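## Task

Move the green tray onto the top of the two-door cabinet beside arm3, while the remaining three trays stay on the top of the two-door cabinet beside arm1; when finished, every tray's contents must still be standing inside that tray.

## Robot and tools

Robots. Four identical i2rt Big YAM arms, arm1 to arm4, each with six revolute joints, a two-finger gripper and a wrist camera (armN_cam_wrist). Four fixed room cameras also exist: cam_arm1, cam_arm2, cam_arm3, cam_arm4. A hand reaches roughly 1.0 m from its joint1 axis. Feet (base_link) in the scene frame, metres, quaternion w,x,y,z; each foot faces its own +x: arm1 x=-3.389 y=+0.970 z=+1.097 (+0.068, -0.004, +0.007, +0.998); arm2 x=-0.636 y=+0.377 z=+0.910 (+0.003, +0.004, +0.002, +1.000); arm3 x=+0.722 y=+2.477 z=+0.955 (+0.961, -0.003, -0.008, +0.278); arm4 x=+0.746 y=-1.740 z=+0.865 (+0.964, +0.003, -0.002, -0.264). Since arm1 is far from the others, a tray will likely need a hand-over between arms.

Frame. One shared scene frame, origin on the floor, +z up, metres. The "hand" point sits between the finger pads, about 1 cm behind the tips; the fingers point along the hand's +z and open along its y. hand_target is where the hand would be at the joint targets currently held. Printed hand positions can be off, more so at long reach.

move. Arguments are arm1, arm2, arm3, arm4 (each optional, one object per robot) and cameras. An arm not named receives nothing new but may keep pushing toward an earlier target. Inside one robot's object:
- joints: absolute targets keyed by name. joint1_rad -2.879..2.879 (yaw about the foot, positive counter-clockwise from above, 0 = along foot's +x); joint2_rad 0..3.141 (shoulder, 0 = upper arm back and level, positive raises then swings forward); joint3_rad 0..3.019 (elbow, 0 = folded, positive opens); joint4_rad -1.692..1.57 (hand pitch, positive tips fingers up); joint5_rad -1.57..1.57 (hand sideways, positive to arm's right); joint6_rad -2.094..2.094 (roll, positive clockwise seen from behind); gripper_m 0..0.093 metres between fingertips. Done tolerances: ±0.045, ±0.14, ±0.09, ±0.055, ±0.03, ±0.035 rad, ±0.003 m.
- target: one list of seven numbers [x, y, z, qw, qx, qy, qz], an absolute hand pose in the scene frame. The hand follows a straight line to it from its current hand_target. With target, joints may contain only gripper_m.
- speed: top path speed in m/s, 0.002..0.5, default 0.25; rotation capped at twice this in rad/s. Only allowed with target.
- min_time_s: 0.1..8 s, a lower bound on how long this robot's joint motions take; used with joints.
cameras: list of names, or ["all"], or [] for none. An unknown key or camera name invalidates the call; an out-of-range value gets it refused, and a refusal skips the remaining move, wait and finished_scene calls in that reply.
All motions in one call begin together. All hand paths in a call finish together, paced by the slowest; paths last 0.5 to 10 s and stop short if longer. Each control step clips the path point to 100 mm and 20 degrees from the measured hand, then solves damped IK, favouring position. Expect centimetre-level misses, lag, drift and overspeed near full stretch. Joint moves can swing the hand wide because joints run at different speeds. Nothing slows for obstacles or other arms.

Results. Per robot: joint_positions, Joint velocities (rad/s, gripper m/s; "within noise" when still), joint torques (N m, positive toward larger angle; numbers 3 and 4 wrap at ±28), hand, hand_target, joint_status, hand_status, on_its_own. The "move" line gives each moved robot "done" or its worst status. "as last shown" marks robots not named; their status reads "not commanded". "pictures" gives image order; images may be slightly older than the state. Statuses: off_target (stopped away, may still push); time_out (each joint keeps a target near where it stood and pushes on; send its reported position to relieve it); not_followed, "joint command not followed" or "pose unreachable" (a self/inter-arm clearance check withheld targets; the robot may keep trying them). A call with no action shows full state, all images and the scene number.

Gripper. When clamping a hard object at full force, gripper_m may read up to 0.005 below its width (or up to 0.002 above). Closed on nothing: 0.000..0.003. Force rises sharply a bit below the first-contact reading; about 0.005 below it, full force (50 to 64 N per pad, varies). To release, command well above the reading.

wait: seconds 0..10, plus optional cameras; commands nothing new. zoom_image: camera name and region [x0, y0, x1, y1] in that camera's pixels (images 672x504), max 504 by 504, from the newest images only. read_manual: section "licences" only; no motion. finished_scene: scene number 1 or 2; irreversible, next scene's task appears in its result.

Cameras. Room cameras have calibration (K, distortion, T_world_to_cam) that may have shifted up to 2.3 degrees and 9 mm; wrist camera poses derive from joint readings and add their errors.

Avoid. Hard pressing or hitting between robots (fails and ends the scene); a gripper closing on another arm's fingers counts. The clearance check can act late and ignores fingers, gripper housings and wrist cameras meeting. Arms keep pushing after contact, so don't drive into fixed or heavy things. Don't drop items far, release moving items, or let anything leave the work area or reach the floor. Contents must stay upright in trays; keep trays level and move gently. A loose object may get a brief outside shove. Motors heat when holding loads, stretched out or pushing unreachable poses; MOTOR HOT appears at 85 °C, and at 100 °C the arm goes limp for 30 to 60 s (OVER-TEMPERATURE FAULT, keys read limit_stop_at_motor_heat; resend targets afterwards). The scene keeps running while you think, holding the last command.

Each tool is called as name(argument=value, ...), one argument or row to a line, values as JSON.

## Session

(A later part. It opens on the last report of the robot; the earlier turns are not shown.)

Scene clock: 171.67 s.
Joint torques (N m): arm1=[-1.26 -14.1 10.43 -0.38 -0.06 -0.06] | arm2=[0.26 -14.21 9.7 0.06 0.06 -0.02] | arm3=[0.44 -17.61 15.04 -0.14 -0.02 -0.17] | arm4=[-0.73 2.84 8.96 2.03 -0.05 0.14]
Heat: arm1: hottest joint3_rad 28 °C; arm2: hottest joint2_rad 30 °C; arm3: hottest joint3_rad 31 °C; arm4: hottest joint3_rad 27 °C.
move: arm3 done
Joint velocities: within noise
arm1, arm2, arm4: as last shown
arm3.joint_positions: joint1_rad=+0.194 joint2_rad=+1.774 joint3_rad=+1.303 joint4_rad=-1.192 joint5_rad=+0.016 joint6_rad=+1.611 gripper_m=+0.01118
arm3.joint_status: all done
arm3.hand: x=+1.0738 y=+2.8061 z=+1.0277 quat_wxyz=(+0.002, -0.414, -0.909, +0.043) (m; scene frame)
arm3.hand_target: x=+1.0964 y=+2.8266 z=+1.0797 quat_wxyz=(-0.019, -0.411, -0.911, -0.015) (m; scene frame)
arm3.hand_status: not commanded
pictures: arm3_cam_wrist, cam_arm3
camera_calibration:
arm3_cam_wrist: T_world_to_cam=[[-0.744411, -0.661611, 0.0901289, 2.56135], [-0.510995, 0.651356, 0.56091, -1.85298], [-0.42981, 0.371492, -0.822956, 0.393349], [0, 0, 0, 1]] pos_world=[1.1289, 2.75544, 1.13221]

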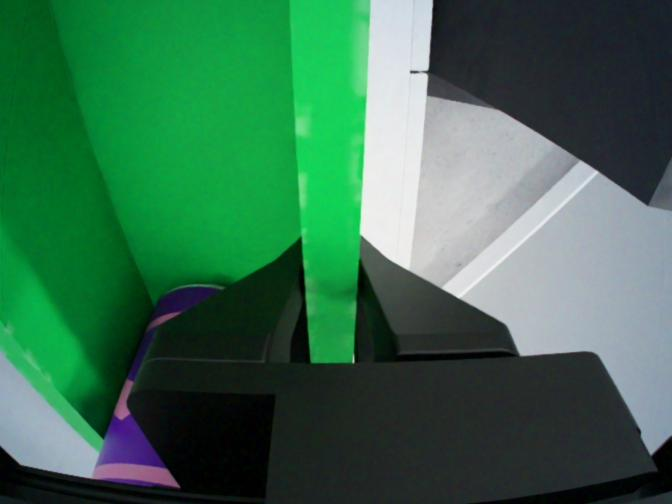

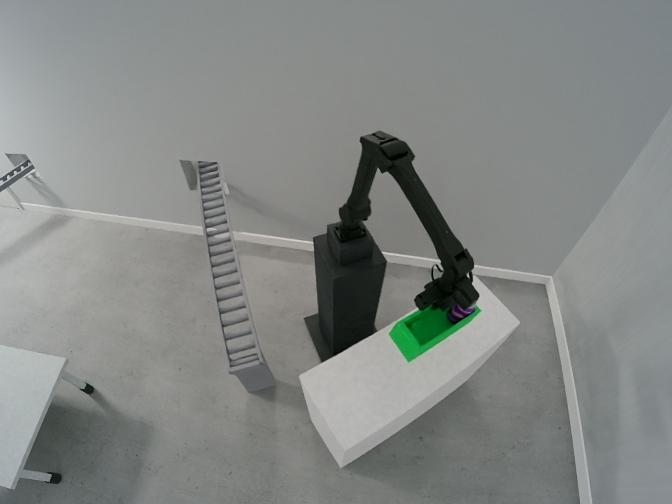

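move(
  arm3={"target":[1.092,2.825,0.96,-0.021,-0.411,-0.911,-0.055],"speed":0.12},
  cameras=["arm3_cam_wrist","cam_arm3"],
)

zoom_image(
  camera="cam_arm3",
  region=[370, 250, 530, 400],
)

Scene clock: 173.97 s.
Joint torques (N m): arm1=[-1.26 -14.15 10.41 -0.38 -0.06 -0.06] | arm2=[0.26 -14.21 9.7 0.05 0.06 -0.02] | arm3=[0.26 -16.26 9.72 1.39 -0.15 -0.18] | arm4=[-0.73 2.78 8.96 2.03 -0.05 0.14]
Heat: arm1: hottest joint3_rad 28 °C; arm2: hottest joint2_rad 30 °C; arm3: hottest joint3_rad 31 °C; arm4: hottest joint3_rad 27 °C.
move: arm3 off_target
Joint velocities: within noise
arm1, arm2, arm4: as last shown
arm3.joint_positions: joint1_rad=+0.194 joint2_rad=+1.849 joint3_rad=+1.125 joint4_rad=-0.826 joint5_rad=-0.007 joint6_rad=+1.611 gripper_m=+0.01118
arm3.joint_status: not commanded
arm3.hand: x=+1.0725 y=+2.8086 z=+0.9352 quat_wxyz=(-0.009, -0.414, -0.910, -0.013) (m; scene frame)
arm3.hand_target: x=+1.0912 y=+2.8242 z=+0.9607 quat_wxyz=(-0.021, -0.410, -0.910, -0.055) (m; scene frame)
arm3.hand_status: off_target (0.036 m and 5.0 deg from the pose sent, 0.073 m and 11.6 deg at the start)
pictures: arm3_cam_wrist, cam_arm3
camera_calibration:
arm3_cam_wrist: T_world_to_cam=[[-0.745831, -0.665787, -0.0215449, 2.68805], [-0.549609, 0.596767, 0.584636, -1.63086], [-0.376386, 0.447881, -0.81101, 0.0326974], [0, 0, 0, 1]] pos_world=[1.12081, 2.74827, 1.03789]

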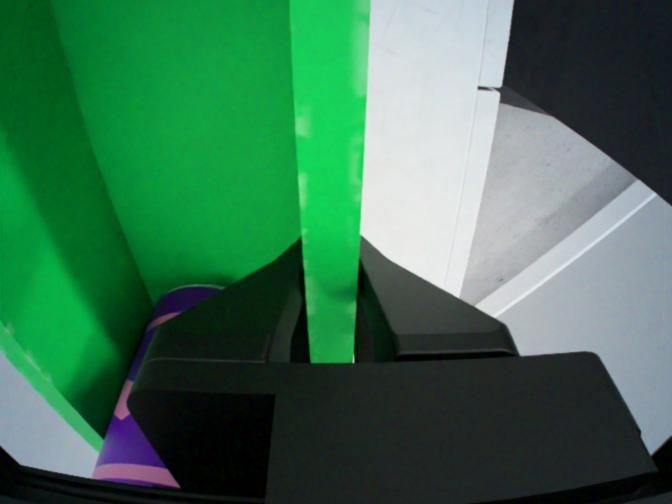

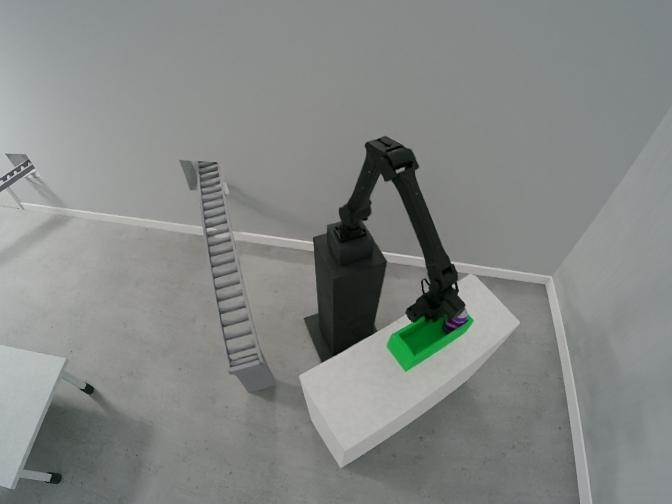

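Scaled by 3.150 from the camera's 672x504 image, which has a finer 960x720 frame.

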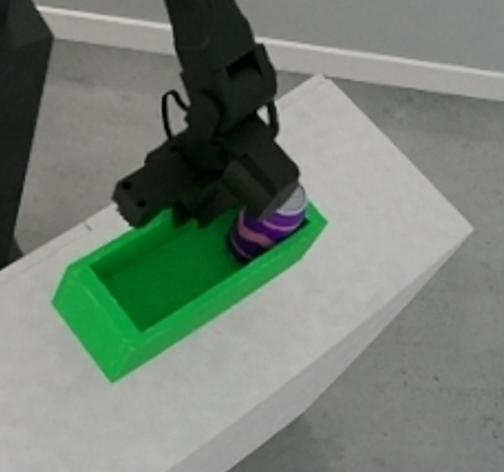

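move(
  arm3={"target":[1.092,2.825,0.925,-0.021,-0.411,-0.911,-0.045],"speed":0.08},
)

move(
  arm3={"target":[1.092,2.825,0.895,-0.021,-0.411,-0.911,-0.045],"speed":0.05},
  cameras=["cam_arm3"],
)

zoom_image(
  camera="cam_arm3",
  region=[370, 250, 530, 400],
)

Scene clock: 175.50 s.
Joint torques (N m): arm1=[-1.26 -14.1 10.43 -0.38 -0.06 -0.06] | arm2=[0.26 -14.21 9.72 0.05 0.06 -0.02] | arm3=[0.38 -16.67 9.11 1.35 -0.03 -0.15] | arm4=[-0.73 2.78 8.96 2.03 -0.05 0.14]
Heat: arm1: hottest joint3_rad 28 °C; arm2: hottest joint2_rad 30 °C; arm3: hottest joint3_rad 31 °C; arm4: hottest joint3_rad 27 °C.
move: arm3 off_target
Joint velocities: within noise
arm1, arm2, arm4: as last shown
arm3.joint_positions: joint1_rad=+0.194 joint2_rad=+1.918 joint3_rad=+1.115 joint4_rad=-0.765 joint5_rad=-0.003 joint6_rad=+1.611 gripper_m=+0.01118
arm3.joint_status: not commanded
arm3.hand: x=+1.0724 y=+2.8069 z=+0.9008 quat_wxyz=(-0.007, -0.414, -0.910, -0.004) (m; scene frame)
arm3.hand_target: x=+1.0912 y=+2.8243 z=+0.9257 quat_wxyz=(-0.021, -0.411, -0.910, -0.045) (m; scene frame)
arm3.hand_status: off_target (0.036 m and 4.9 deg from the pose sent, 0.027 m and 3.9 deg at the start)
pictures: none

Scene clock: 176.87 s.
Joint torques (N m): arm1=[-1.26 -14.15 10.43 -0.38 -0.06 -0.06] | arm2=[0.32 -14.21 9.72 0.06 0.06 -0.02] | arm3=[0.5 -16.56 8.4 1.39 -0.04 -0.13] | arm4=[-0.73 2.84 8.96 2.03 -0.05 0.14]
Heat: arm1: hottest joint3_rad 28 °C; arm2: hottest joint2_rad 30 °C; arm3: hottest joint3_rad 31 °C; arm4: hottest joint3_rad 27 °C.
move: arm3 off_target
Joint velocities: within noise
arm1, arm2, arm4: as last shown
arm3.joint_positions: joint1_rad=+0.194 joint2_rad=+1.971 joint3_rad=+1.104 joint4_rad=-0.694 joint5_rad=-0.003 joint6_rad=+1.611 gripper_m=+0.01118
arm3.joint_status: not commanded
arm3.hand: x=+1.0736 y=+2.8075 z=+0.8740 quat_wxyz=(-0.009, -0.414, -0.910, -0.008) (m; scene frame)
arm3.hand_target: x=+1.0914 y=+2.8244 z=+0.8956 quat_wxyz=(-0.021, -0.411, -0.910, -0.045) (m; scene frame)
arm3.hand_status: off_target (0.033 m and 4.5 deg from the pose sent, 0.027 m and 4.9 deg at the start)
pictures: cam_arm3

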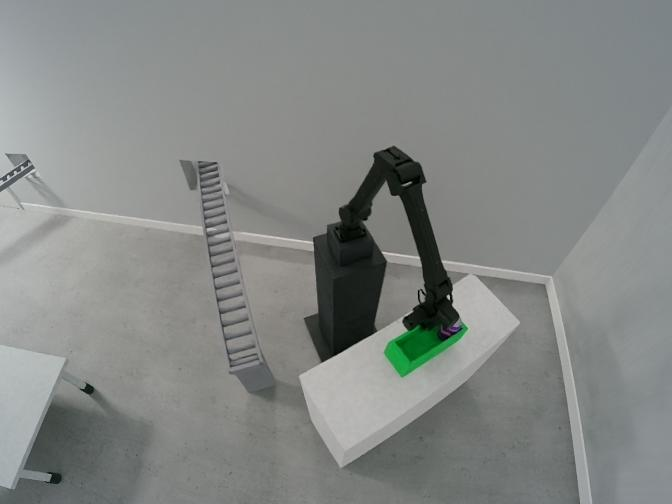

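Scaled by 3.150 from the camera's 672x504 image, which has a finer 960x720 frame.

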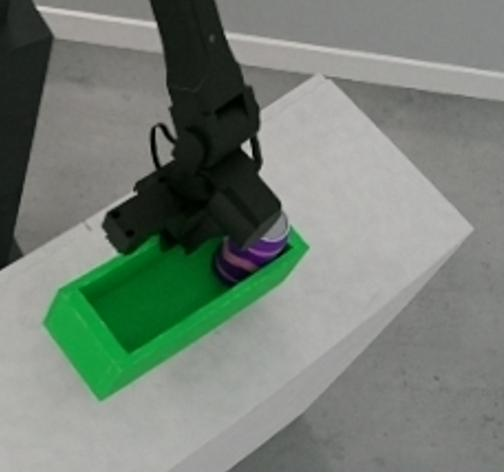

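move(
  arm3={"target":[1.092,2.825,0.87,-0.021,-0.411,-0.911,-0.04],"speed":0.05},
  cameras=["cam_arm3"],
)

zoom_image(
  camera="cam_arm3",
  region=[370, 250, 530, 400],
)

Scene clock: 178.30 s.
Joint torques (N m): arm1=[-1.26 -14.1 10.43 -0.38 -0.06 -0.06] | arm2=[0.26 -14.21 9.7 0.08 0.06 -0.02] | arm3=[0.67 -16.67 7.98 1.29 -0.01 -0.11] | arm4=[-0.73 2.84 8.96 2.03 -0.05 0.13]
Heat: arm1: hottest joint3_rad 28 °C; arm2: hottest joint2_rad 30 °C; arm3: hottest joint3_rad 30 °C; arm4: hottest joint3_rad 27 °C.
move: arm3 off_target
Joint velocities: within noise
arm1, arm2, arm4: as last shown
arm3.joint_positions: joint1_rad=+0.194 joint2_rad=+2.024 joint3_rad=+1.104 joint4_rad=-0.650 joint5_rad=+0.000 joint6_rad=+1.611 gripper_m=+0.01118
arm3.joint_status: not commanded
arm3.hand: x=+1.0736 y=+2.8063 z=+0.8497 quat_wxyz=(-0.009, -0.414, -0.910, -0.003) (m; scene frame)
arm3.hand_target: x=+1.0914 y=+2.8245 z=+0.8707 quat_wxyz=(-0.021, -0.411, -0.911, -0.040) (m; scene frame)
arm3.hand_status: off_target (0.033 m and 4.5 deg from the pose sent, 0.026 m and 4.0 deg at the start)
pictures: cam_arm3

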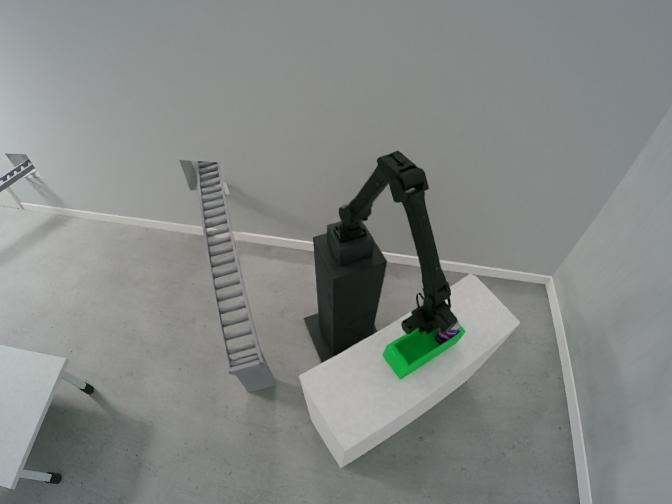

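Scaled by 3.150 from the camera's 672x504 image, which has a finer 960x720 frame.

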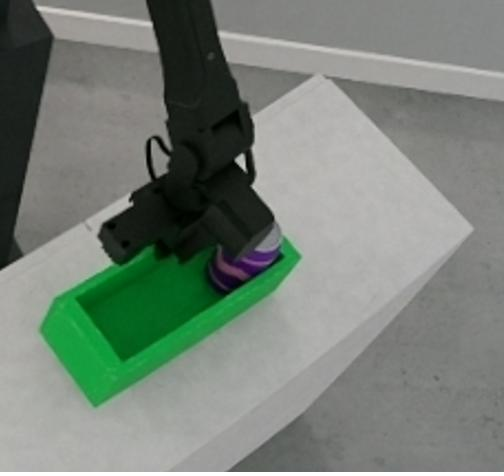

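move(
  arm3={"target":[1.092,2.825,0.848,-0.021,-0.411,-0.911,-0.04],"speed":0.05},
)

move(
  arm3={"target":[1.092,2.825,0.828,-0.021,-0.411,-0.911,-0.04],"speed":0.05},
  cameras=["cam_arm3","arm3_cam_wrist"],
)

zoom_image(
  camera="cam_arm3",
  region=[370, 250, 530, 400],
)

Scene clock: 179.63 s.
Joint torques (N m): arm1=[-1.26 -14.1 10.43 -0.38 -0.06 -0.06] | arm2=[0.26 -14.21 9.7 0.05 0.06 -0.02] | arm3=[0.67 -15.15 7.68 1.57 0.25 -0.11] | arm4=[-0.73 2.84 8.95 2.03 -0.05 0.14]
Heat: arm1: hottest joint3_rad 28 °C; arm2: hottest joint2_rad 30 °C; arm3: hottest joint3_rad 30 °C; arm4: hottest joint3_rad 27 °C.
move: arm3 off_target
Joint velocities: within noise
arm1, arm2, arm4: as last shown
arm3.joint_positions: joint1_rad=+0.194 joint2_rad=+2.047 joint3_rad=+1.104 joint4_rad=-0.605 joint5_rad=-0.008 joint6_rad=+1.611 gripper_m=+0.01118
arm3.joint_status: not commanded
arm3.hand: x=+1.0766 y=+2.8109 z=+0.8391 quat_wxyz=(-0.009, -0.413, -0.910, -0.014) (m; scene frame)
arm3.hand_target: x=+1.0916 y=+2.8248 z=+0.8487 quat_wxyz=(-0.021, -0.411, -0.911, -0.040) (m; scene frame)
arm3.hand_status: off_target (0.023 m and 3.3 deg from the pose sent, 0.026 m and 4.5 deg at the start)
pictures: none

Scene clock: 180.60 s.
Joint torques (N m): arm1=[-1.26 -14.1 10.43 -0.38 -0.06 -0.06] | arm2=[0.26 -14.21 9.7 0.06 0.06 -0.02] | arm3=[0.79 -14.04 7.51 1.87 0.35 -0.11] | arm4=[-0.73 2.84 8.98 2.03 -0.05 0.13]
Heat: arm1: hottest joint3_rad 28 °C; arm2: hottest joint2_rad 30 °C; arm3: hottest joint3_rad 30 °C; arm4: hottest joint3_rad 27 °C.
move: arm3 off_target
Joint velocities: within noise
arm1.joint_positions: joint1_rad=+1.806 joint2_rad=+1.993 joint3_rad=+1.327 joint4_rad=-0.945 joint5_rad=+0.010 joint6_rad=+1.653 gripper_m=+0.02995
arm1.joint_status: not commanded
arm1.hand: x=-3.3383 y=+0.4424 z=+1.0699 quat_wxyz=(-0.011, +1.000, +0.008, -0.003) (m; scene frame)
arm1.hand_target: x=-3.3451 y=+0.4284 z=+1.0802 quat_wxyz=(+0.000, +1.000, +0.000, +0.000) (m; scene frame)
arm1.hand_status: not commanded
arm2.joint_positions: joint1_rad=-1.024 joint2_rad=+1.877 joint3_rad=+1.259 joint4_rad=-0.977 joint5_rad=+0.005 joint6_rad=-1.533 gripper_m=+0.03495
arm2.joint_status: not commanded
arm2.hand: x=-0.8951 y=+0.8122 z=+0.9125 quat_wxyz=(+0.011, +0.969, +0.249, +0.002) (m; scene frame)
arm2.hand_target: x=-0.9048 y=+0.8245 z=+0.9201 quat_wxyz=(+0.000, +0.969, +0.247, +0.000) (m; scene frame)
arm2.hand_status: not commanded
arm3.joint_positions: joint1_rad=+0.194 joint2_rad=+2.069 joint3_rad=+1.104 joint4_rad=-0.568 joint5_rad=-0.011 joint6_rad=+1.609 gripper_m=+0.01118
arm3.joint_status: not commanded
arm3.hand: x=+1.0790 y=+2.8138 z=+0.8293 quat_wxyz=(-0.010, -0.413, -0.911, -0.022) (m; scene frame)
arm3.hand_target: x=+1.0916 y=+2.8248 z=+0.8285 quat_wxyz=(-0.021, -0.411, -0.911, -0.040) (m; scene frame)
arm3.hand_status: off_target (0.017 m and 2.4 deg from the pose sent, 0.024 m and 3.3 deg at the start)
arm4.joint_positions: joint1_rad=-0.546 joint2_rad=+0.615 joint3_rad=+1.544 joint4_rad=-1.256 joint5_rad=-0.261 joint6_rad=-0.380 gripper_m=+0.09396
arm4.joint_status: not commanded
arm4.hand: x=+0.8806 y=-1.9065 z=+1.4980 quat_wxyz=(-0.502, -0.207, -0.782, +0.305) (m; scene frame)
arm4.hand_target: x=+0.8787 y=-1.9029 z=+1.5072 quat_wxyz=(-0.508, -0.204, -0.776, +0.312) (m; scene frame)
arm4.hand_status: not commanded
pictures: arm3_cam_wrist, cam_arm3
camera_calibration:
arm3_cam_wrist: T_world_to_cam=[[-0.744237, -0.666778, -0.0389638, 2.70958], [-0.556721, 0.58705, 0.587736, -1.53602], [-0.369016, 0.459107, -0.808114, -0.0949994], [0, 0, 0, 1]] pos_world=[1.12638, 2.75203, 0.931582]

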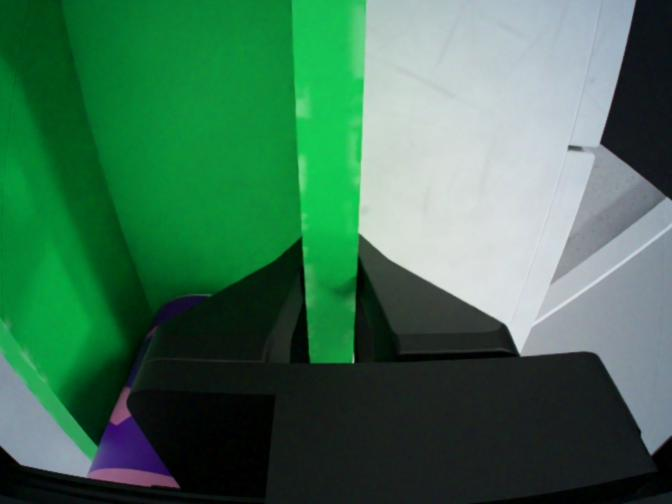

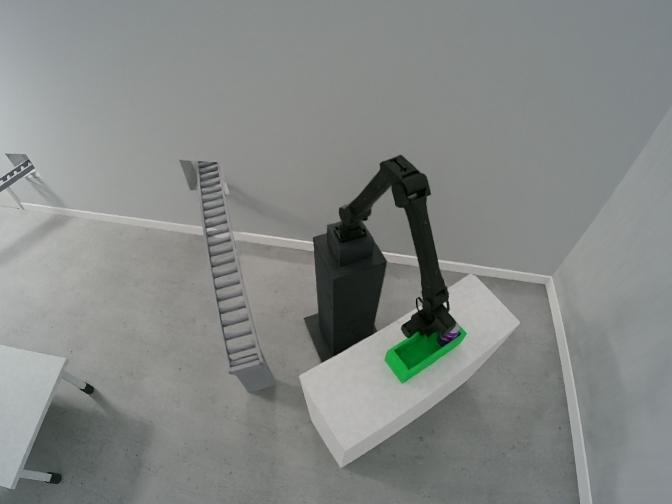

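Scaled by 3.150 from the camera's 672x504 image, which has a finer 960x720 frame.

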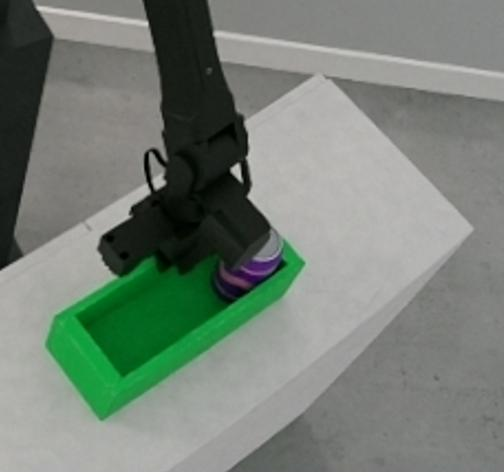

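move(
  arm3={"target":[1.092,2.826,0.802,-0.018,-0.411,-0.911,-0.03],"speed":0.04},
  cameras=["cam_arm3"],
)

zoom_image(
  camera="cam_arm3",
  region=[370, 250, 530, 400],
)

Scene clock: 182.20 s.
Joint torques (N m): arm1=[-1.26 -14.15 10.43 -0.36 -0.06 -0.06] | arm2=[0.26 -14.21 9.7 0.06 0.06 -0.02] | arm3=[0.91 -10.23 7.91 2.56 0.42 -0.07] | arm4=[-0.73 2.78 8.96 2.03 -0.05 0.14]
Heat: arm1: hottest joint3_rad 28 °C; arm2: hottest joint2_rad 30 °C; arm3: hottest joint3_rad 30 °C; arm4: hottest joint3_rad 27 °C.
move: arm3 off_target
Joint velocities: within noise
arm1, arm2, arm4: as last shown
arm3.joint_positions: joint1_rad=+0.194 joint2_rad=+2.078 joint3_rad=+1.120 joint4_rad=-0.560 joint5_rad=-0.010 joint6_rad=+1.609 gripper_m=+0.01118
arm3.joint_status: not commanded
arm3.hand: x=+1.0852 y=+2.8195 z=+0.8290 quat_wxyz=(-0.013, -0.413, -0.910, -0.029) (m; scene frame)
arm3.hand_target: x=+1.0906 y=+2.8248 z=+0.8034 quat_wxyz=(-0.018, -0.411, -0.911, -0.030) (m; scene frame)
arm3.hand_status: off_target (0.029 m and 0.6 deg from the pose sent, 0.033 m and 1.3 deg at the start)
pictures: cam_arm3

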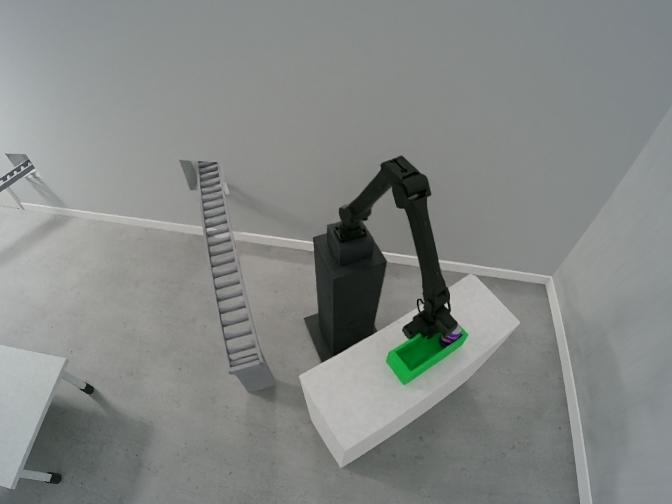

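Scaled by 3.150 from the camera's 672x504 image, which has a finer 960x720 frame.

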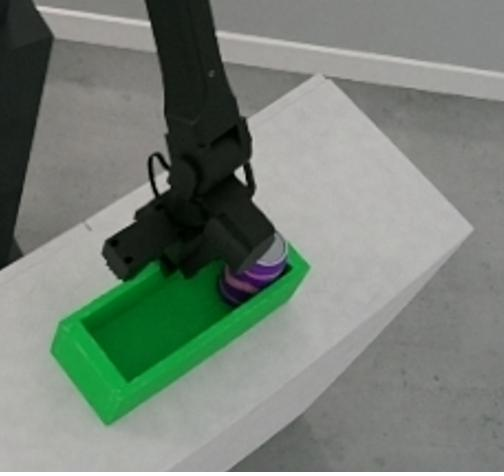

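move(
  arm3={"target":[1.087,2.822,0.828,-0.013,-0.413,-0.910,-0.029],"speed":0.04},
)

move(
  arm3={"joints":{"gripper_m":0.016}},
)

move(
  arm3={"joints":{"gripper_m":0.035}},
  cameras=["cam_arm3","arm3_cam_wrist"],
)

zoom_image(
  camera="cam_arm3",
  region=[370, 250, 530, 400],
)

Scene clock: 183.97 s.
Joint torques (N m): arm1=[-1.26 -14.1 10.43 -0.38 -0.06 -0.06] | arm2=[0.26 -14.21 9.7 0.05 0.06 -0.02] | arm3=[0.67 -14.45 6.64 0.35 0.16 -0.05] | arm4=[-0.73 2.84 8.96 2.03 -0.04 0.14]
Heat: arm1: hottest joint3_rad 28 °C; arm2: hottest joint2_rad 30 °C; arm3: hottest joint3_rad 30 °C; arm4: hottest joint3_rad 27 °C.
move: arm3 done
Joint velocities: within noise
arm1, arm2, arm4: as last shown
arm3.joint_positions: joint1_rad=+0.194 joint2_rad=+2.077 joint3_rad=+1.120 joint4_rad=-0.562 joint5_rad=-0.011 joint6_rad=+1.609 gripper_m=+0.01118
arm3.joint_status: not commanded
arm3.hand: x=+1.0850 y=+2.8195 z=+0.8293 quat_wxyz=(-0.013, -0.413, -0.910, -0.029) (m; scene frame)
arm3.hand_target: x=+1.0870 y=+2.8221 z=+0.8280 quat_wxyz=(-0.013, -0.413, -0.910, -0.029) (m; scene frame)
arm3.hand_status: done (0.003 m and 0.1 deg from the pose sent, 0.003 m and 0.1 deg at the start)
pictures: none

Scene clock: 184.37 s.
Joint torques (N m): arm1=[-1.2 -14.15 10.43 -0.38 -0.06 -0.06] | arm2=[0.26 -14.21 9.72 0.06 0.06 -0.02] | arm3=[0.67 -14.39 6.57 0.35 0.15 -0.05] | arm4=[-0.73 2.84 8.96 2.03 -0.05 0.14]
Heat: arm1: hottest joint3_rad 28 °C; arm2: hottest joint2_rad 30 °C; arm3: hottest joint3_rad 30 °C; arm4: hottest joint3_rad 27 °C.
move: arm3 done
Joint velocities: arm1=[within noise] | arm2=[within noise] | arm3=[-0.015 -0.005 -0.002 -0.002 0.051 0.022 0.004] | arm4=[within noise]
arm1, arm2, arm4: as last shown
arm3.joint_positions: joint1_rad=+0.194 joint2_rad=+2.077 joint3_rad=+1.120 joint4_rad=-0.562 joint5_rad=-0.011 joint6_rad=+1.609 gripper_m=+0.01573
arm3.joint_status: all done
arm3.hand: x=+1.0850 y=+2.8195 z=+0.8293 quat_wxyz=(-0.013, -0.413, -0.910, -0.029) (m; scene frame)
arm3.hand_target: x=+1.0870 y=+2.8221 z=+0.8280 quat_wxyz=(-0.013, -0.413, -0.910, -0.029) (m; scene frame)
arm3.hand_status: not commanded
pictures: none

Scene clock: 184.93 s.
Joint torques (N m): arm1=[-1.26 -14.15 10.43 -0.36 -0.06 -0.06] | arm2=[0.26 -14.21 9.7 0.06 0.06 -0.02] | arm3=[0.79 -14.27 6.65 0.42 0.16 -0.05] | arm4=[-0.73 2.78 8.96 2.03 -0.05 0.13]
Heat: arm1: hottest joint3_rad 28 °C; arm2: hottest joint2_rad 30 °C; arm3: hottest joint3_rad 30 °C; arm4: hottest joint3_rad 27 °C.
move: arm3 done
Joint velocities: within noise
arm1, arm2, arm4: as last shown
arm3.joint_positions: joint1_rad=+0.194 joint2_rad=+2.077 joint3_rad=+1.120 joint4_rad=-0.562 joint5_rad=-0.011 joint6_rad=+1.609 gripper_m=+0.03484
arm3.joint_status: all done
arm3.hand: x=+1.0850 y=+2.8195 z=+0.8293 quat_wxyz=(-0.013, -0.413, -0.910, -0.029) (m; scene frame)
arm3.hand_target: x=+1.0870 y=+2.8221 z=+0.8280 quat_wxyz=(-0.013, -0.413, -0.910, -0.029) (m; scene frame)
arm3.hand_status: not commanded
pictures: arm3_cam_wrist, cam_arm3
camera_calibration:
arm3_cam_wrist: T_world_to_cam=[[-0.743665, -0.666449, -0.0529994, 2.72791], [-0.562686, 0.581124, 0.587945, -1.51305], [-0.361036, 0.467056, -0.807163, -0.12722], [0, 0, 0, 1]] pos_world=[1.13135, 2.7567, 0.93148]

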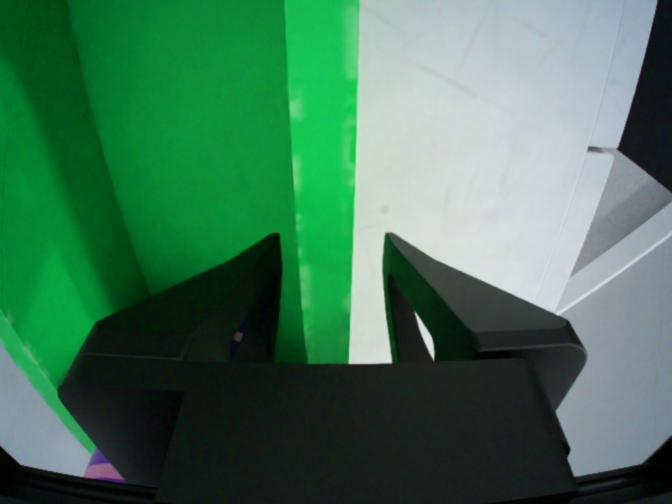

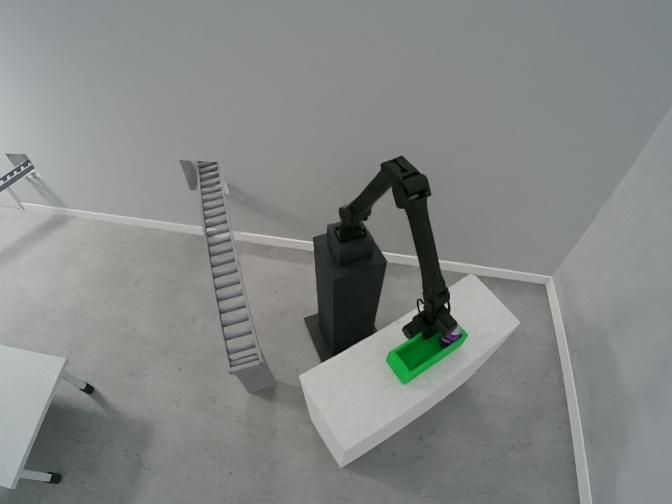

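Scaled by 3.150 from the camera's 672x504 image, which has a finer 960x720 frame.

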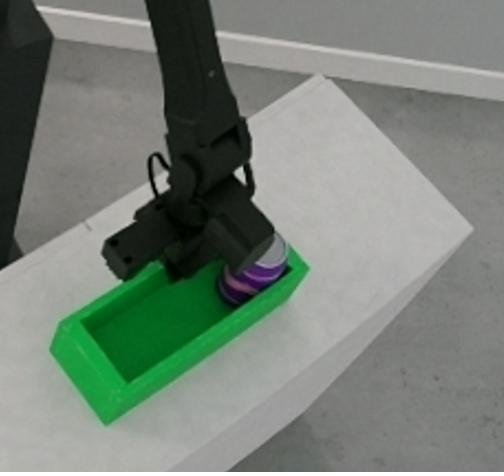

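move(
  arm3={"target":[1.085,2.82,1.02,0,-0.413,-0.911,0],"speed":0.15},
  cameras=["cam_arm3","cam_arm1"],
)

zoom_image(
  camera="cam_arm3",
  region=[370, 220, 570, 400],
)

Scene clock: 187.53 s.
Joint torques (N m): arm1=[-1.26 -14.15 10.44 -0.38 -0.06 -0.06] | arm2=[0.32 -14.21 9.72 0.06 0.06 -0.02] | arm3=[0.32 -14.62 11.62 -0.28 0.08 -0.11] | arm4=[-0.73 2.78 8.96 2.03 -0.05 0.14]
Heat: arm1: hottest joint3_rad 28 °C; arm2: hottest joint2_rad 30 °C; arm3: hottest joint3_rad 30 °C; arm4: hottest joint3_rad 27 °C.
move: arm3 off_target
Joint velocities: within noise
arm1, arm2, arm4: as last shown
arm3.joint_positions: joint1_rad=+0.194 joint2_rad=+1.784 joint3_rad=+1.245 joint4_rad=-1.080 joint5_rad=-0.011 joint6_rad=+1.609 gripper_m=+0.03492
arm3.joint_status: not commanded
arm3.hand: x=+1.0721 y=+2.8105 z=+1.0025 quat_wxyz=(+0.006, -0.413, -0.910, +0.018) (m; scene frame)
arm3.hand_target: x=+1.0845 y=+2.8195 z=+1.0201 quat_wxyz=(+0.000, -0.413, -0.911, +0.000) (m; scene frame)
arm3.hand_status: off_target (0.024 m and 2.2 deg from the pose sent, 0.191 m and 3.6 deg at the start)
pictures: cam_arm1, cam_arm3

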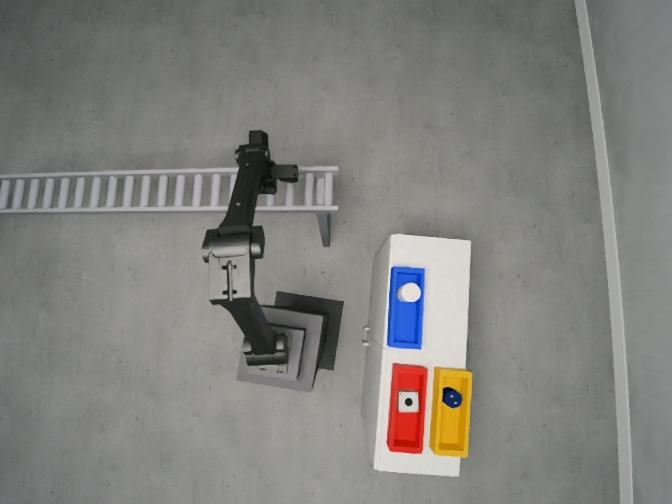

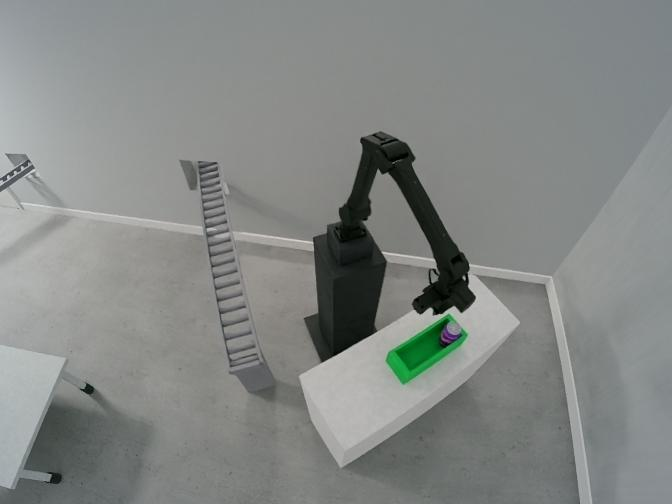

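Scaled by 2.520 from the camera's 672x504 image, which has a finer 960x720 frame.

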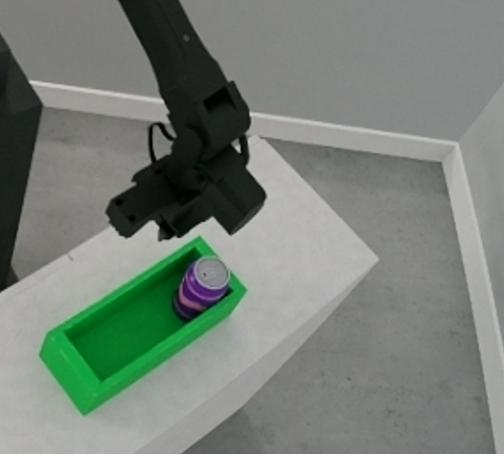

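finished_scene(
  scene=2,
)

The scene is finished: the task was done.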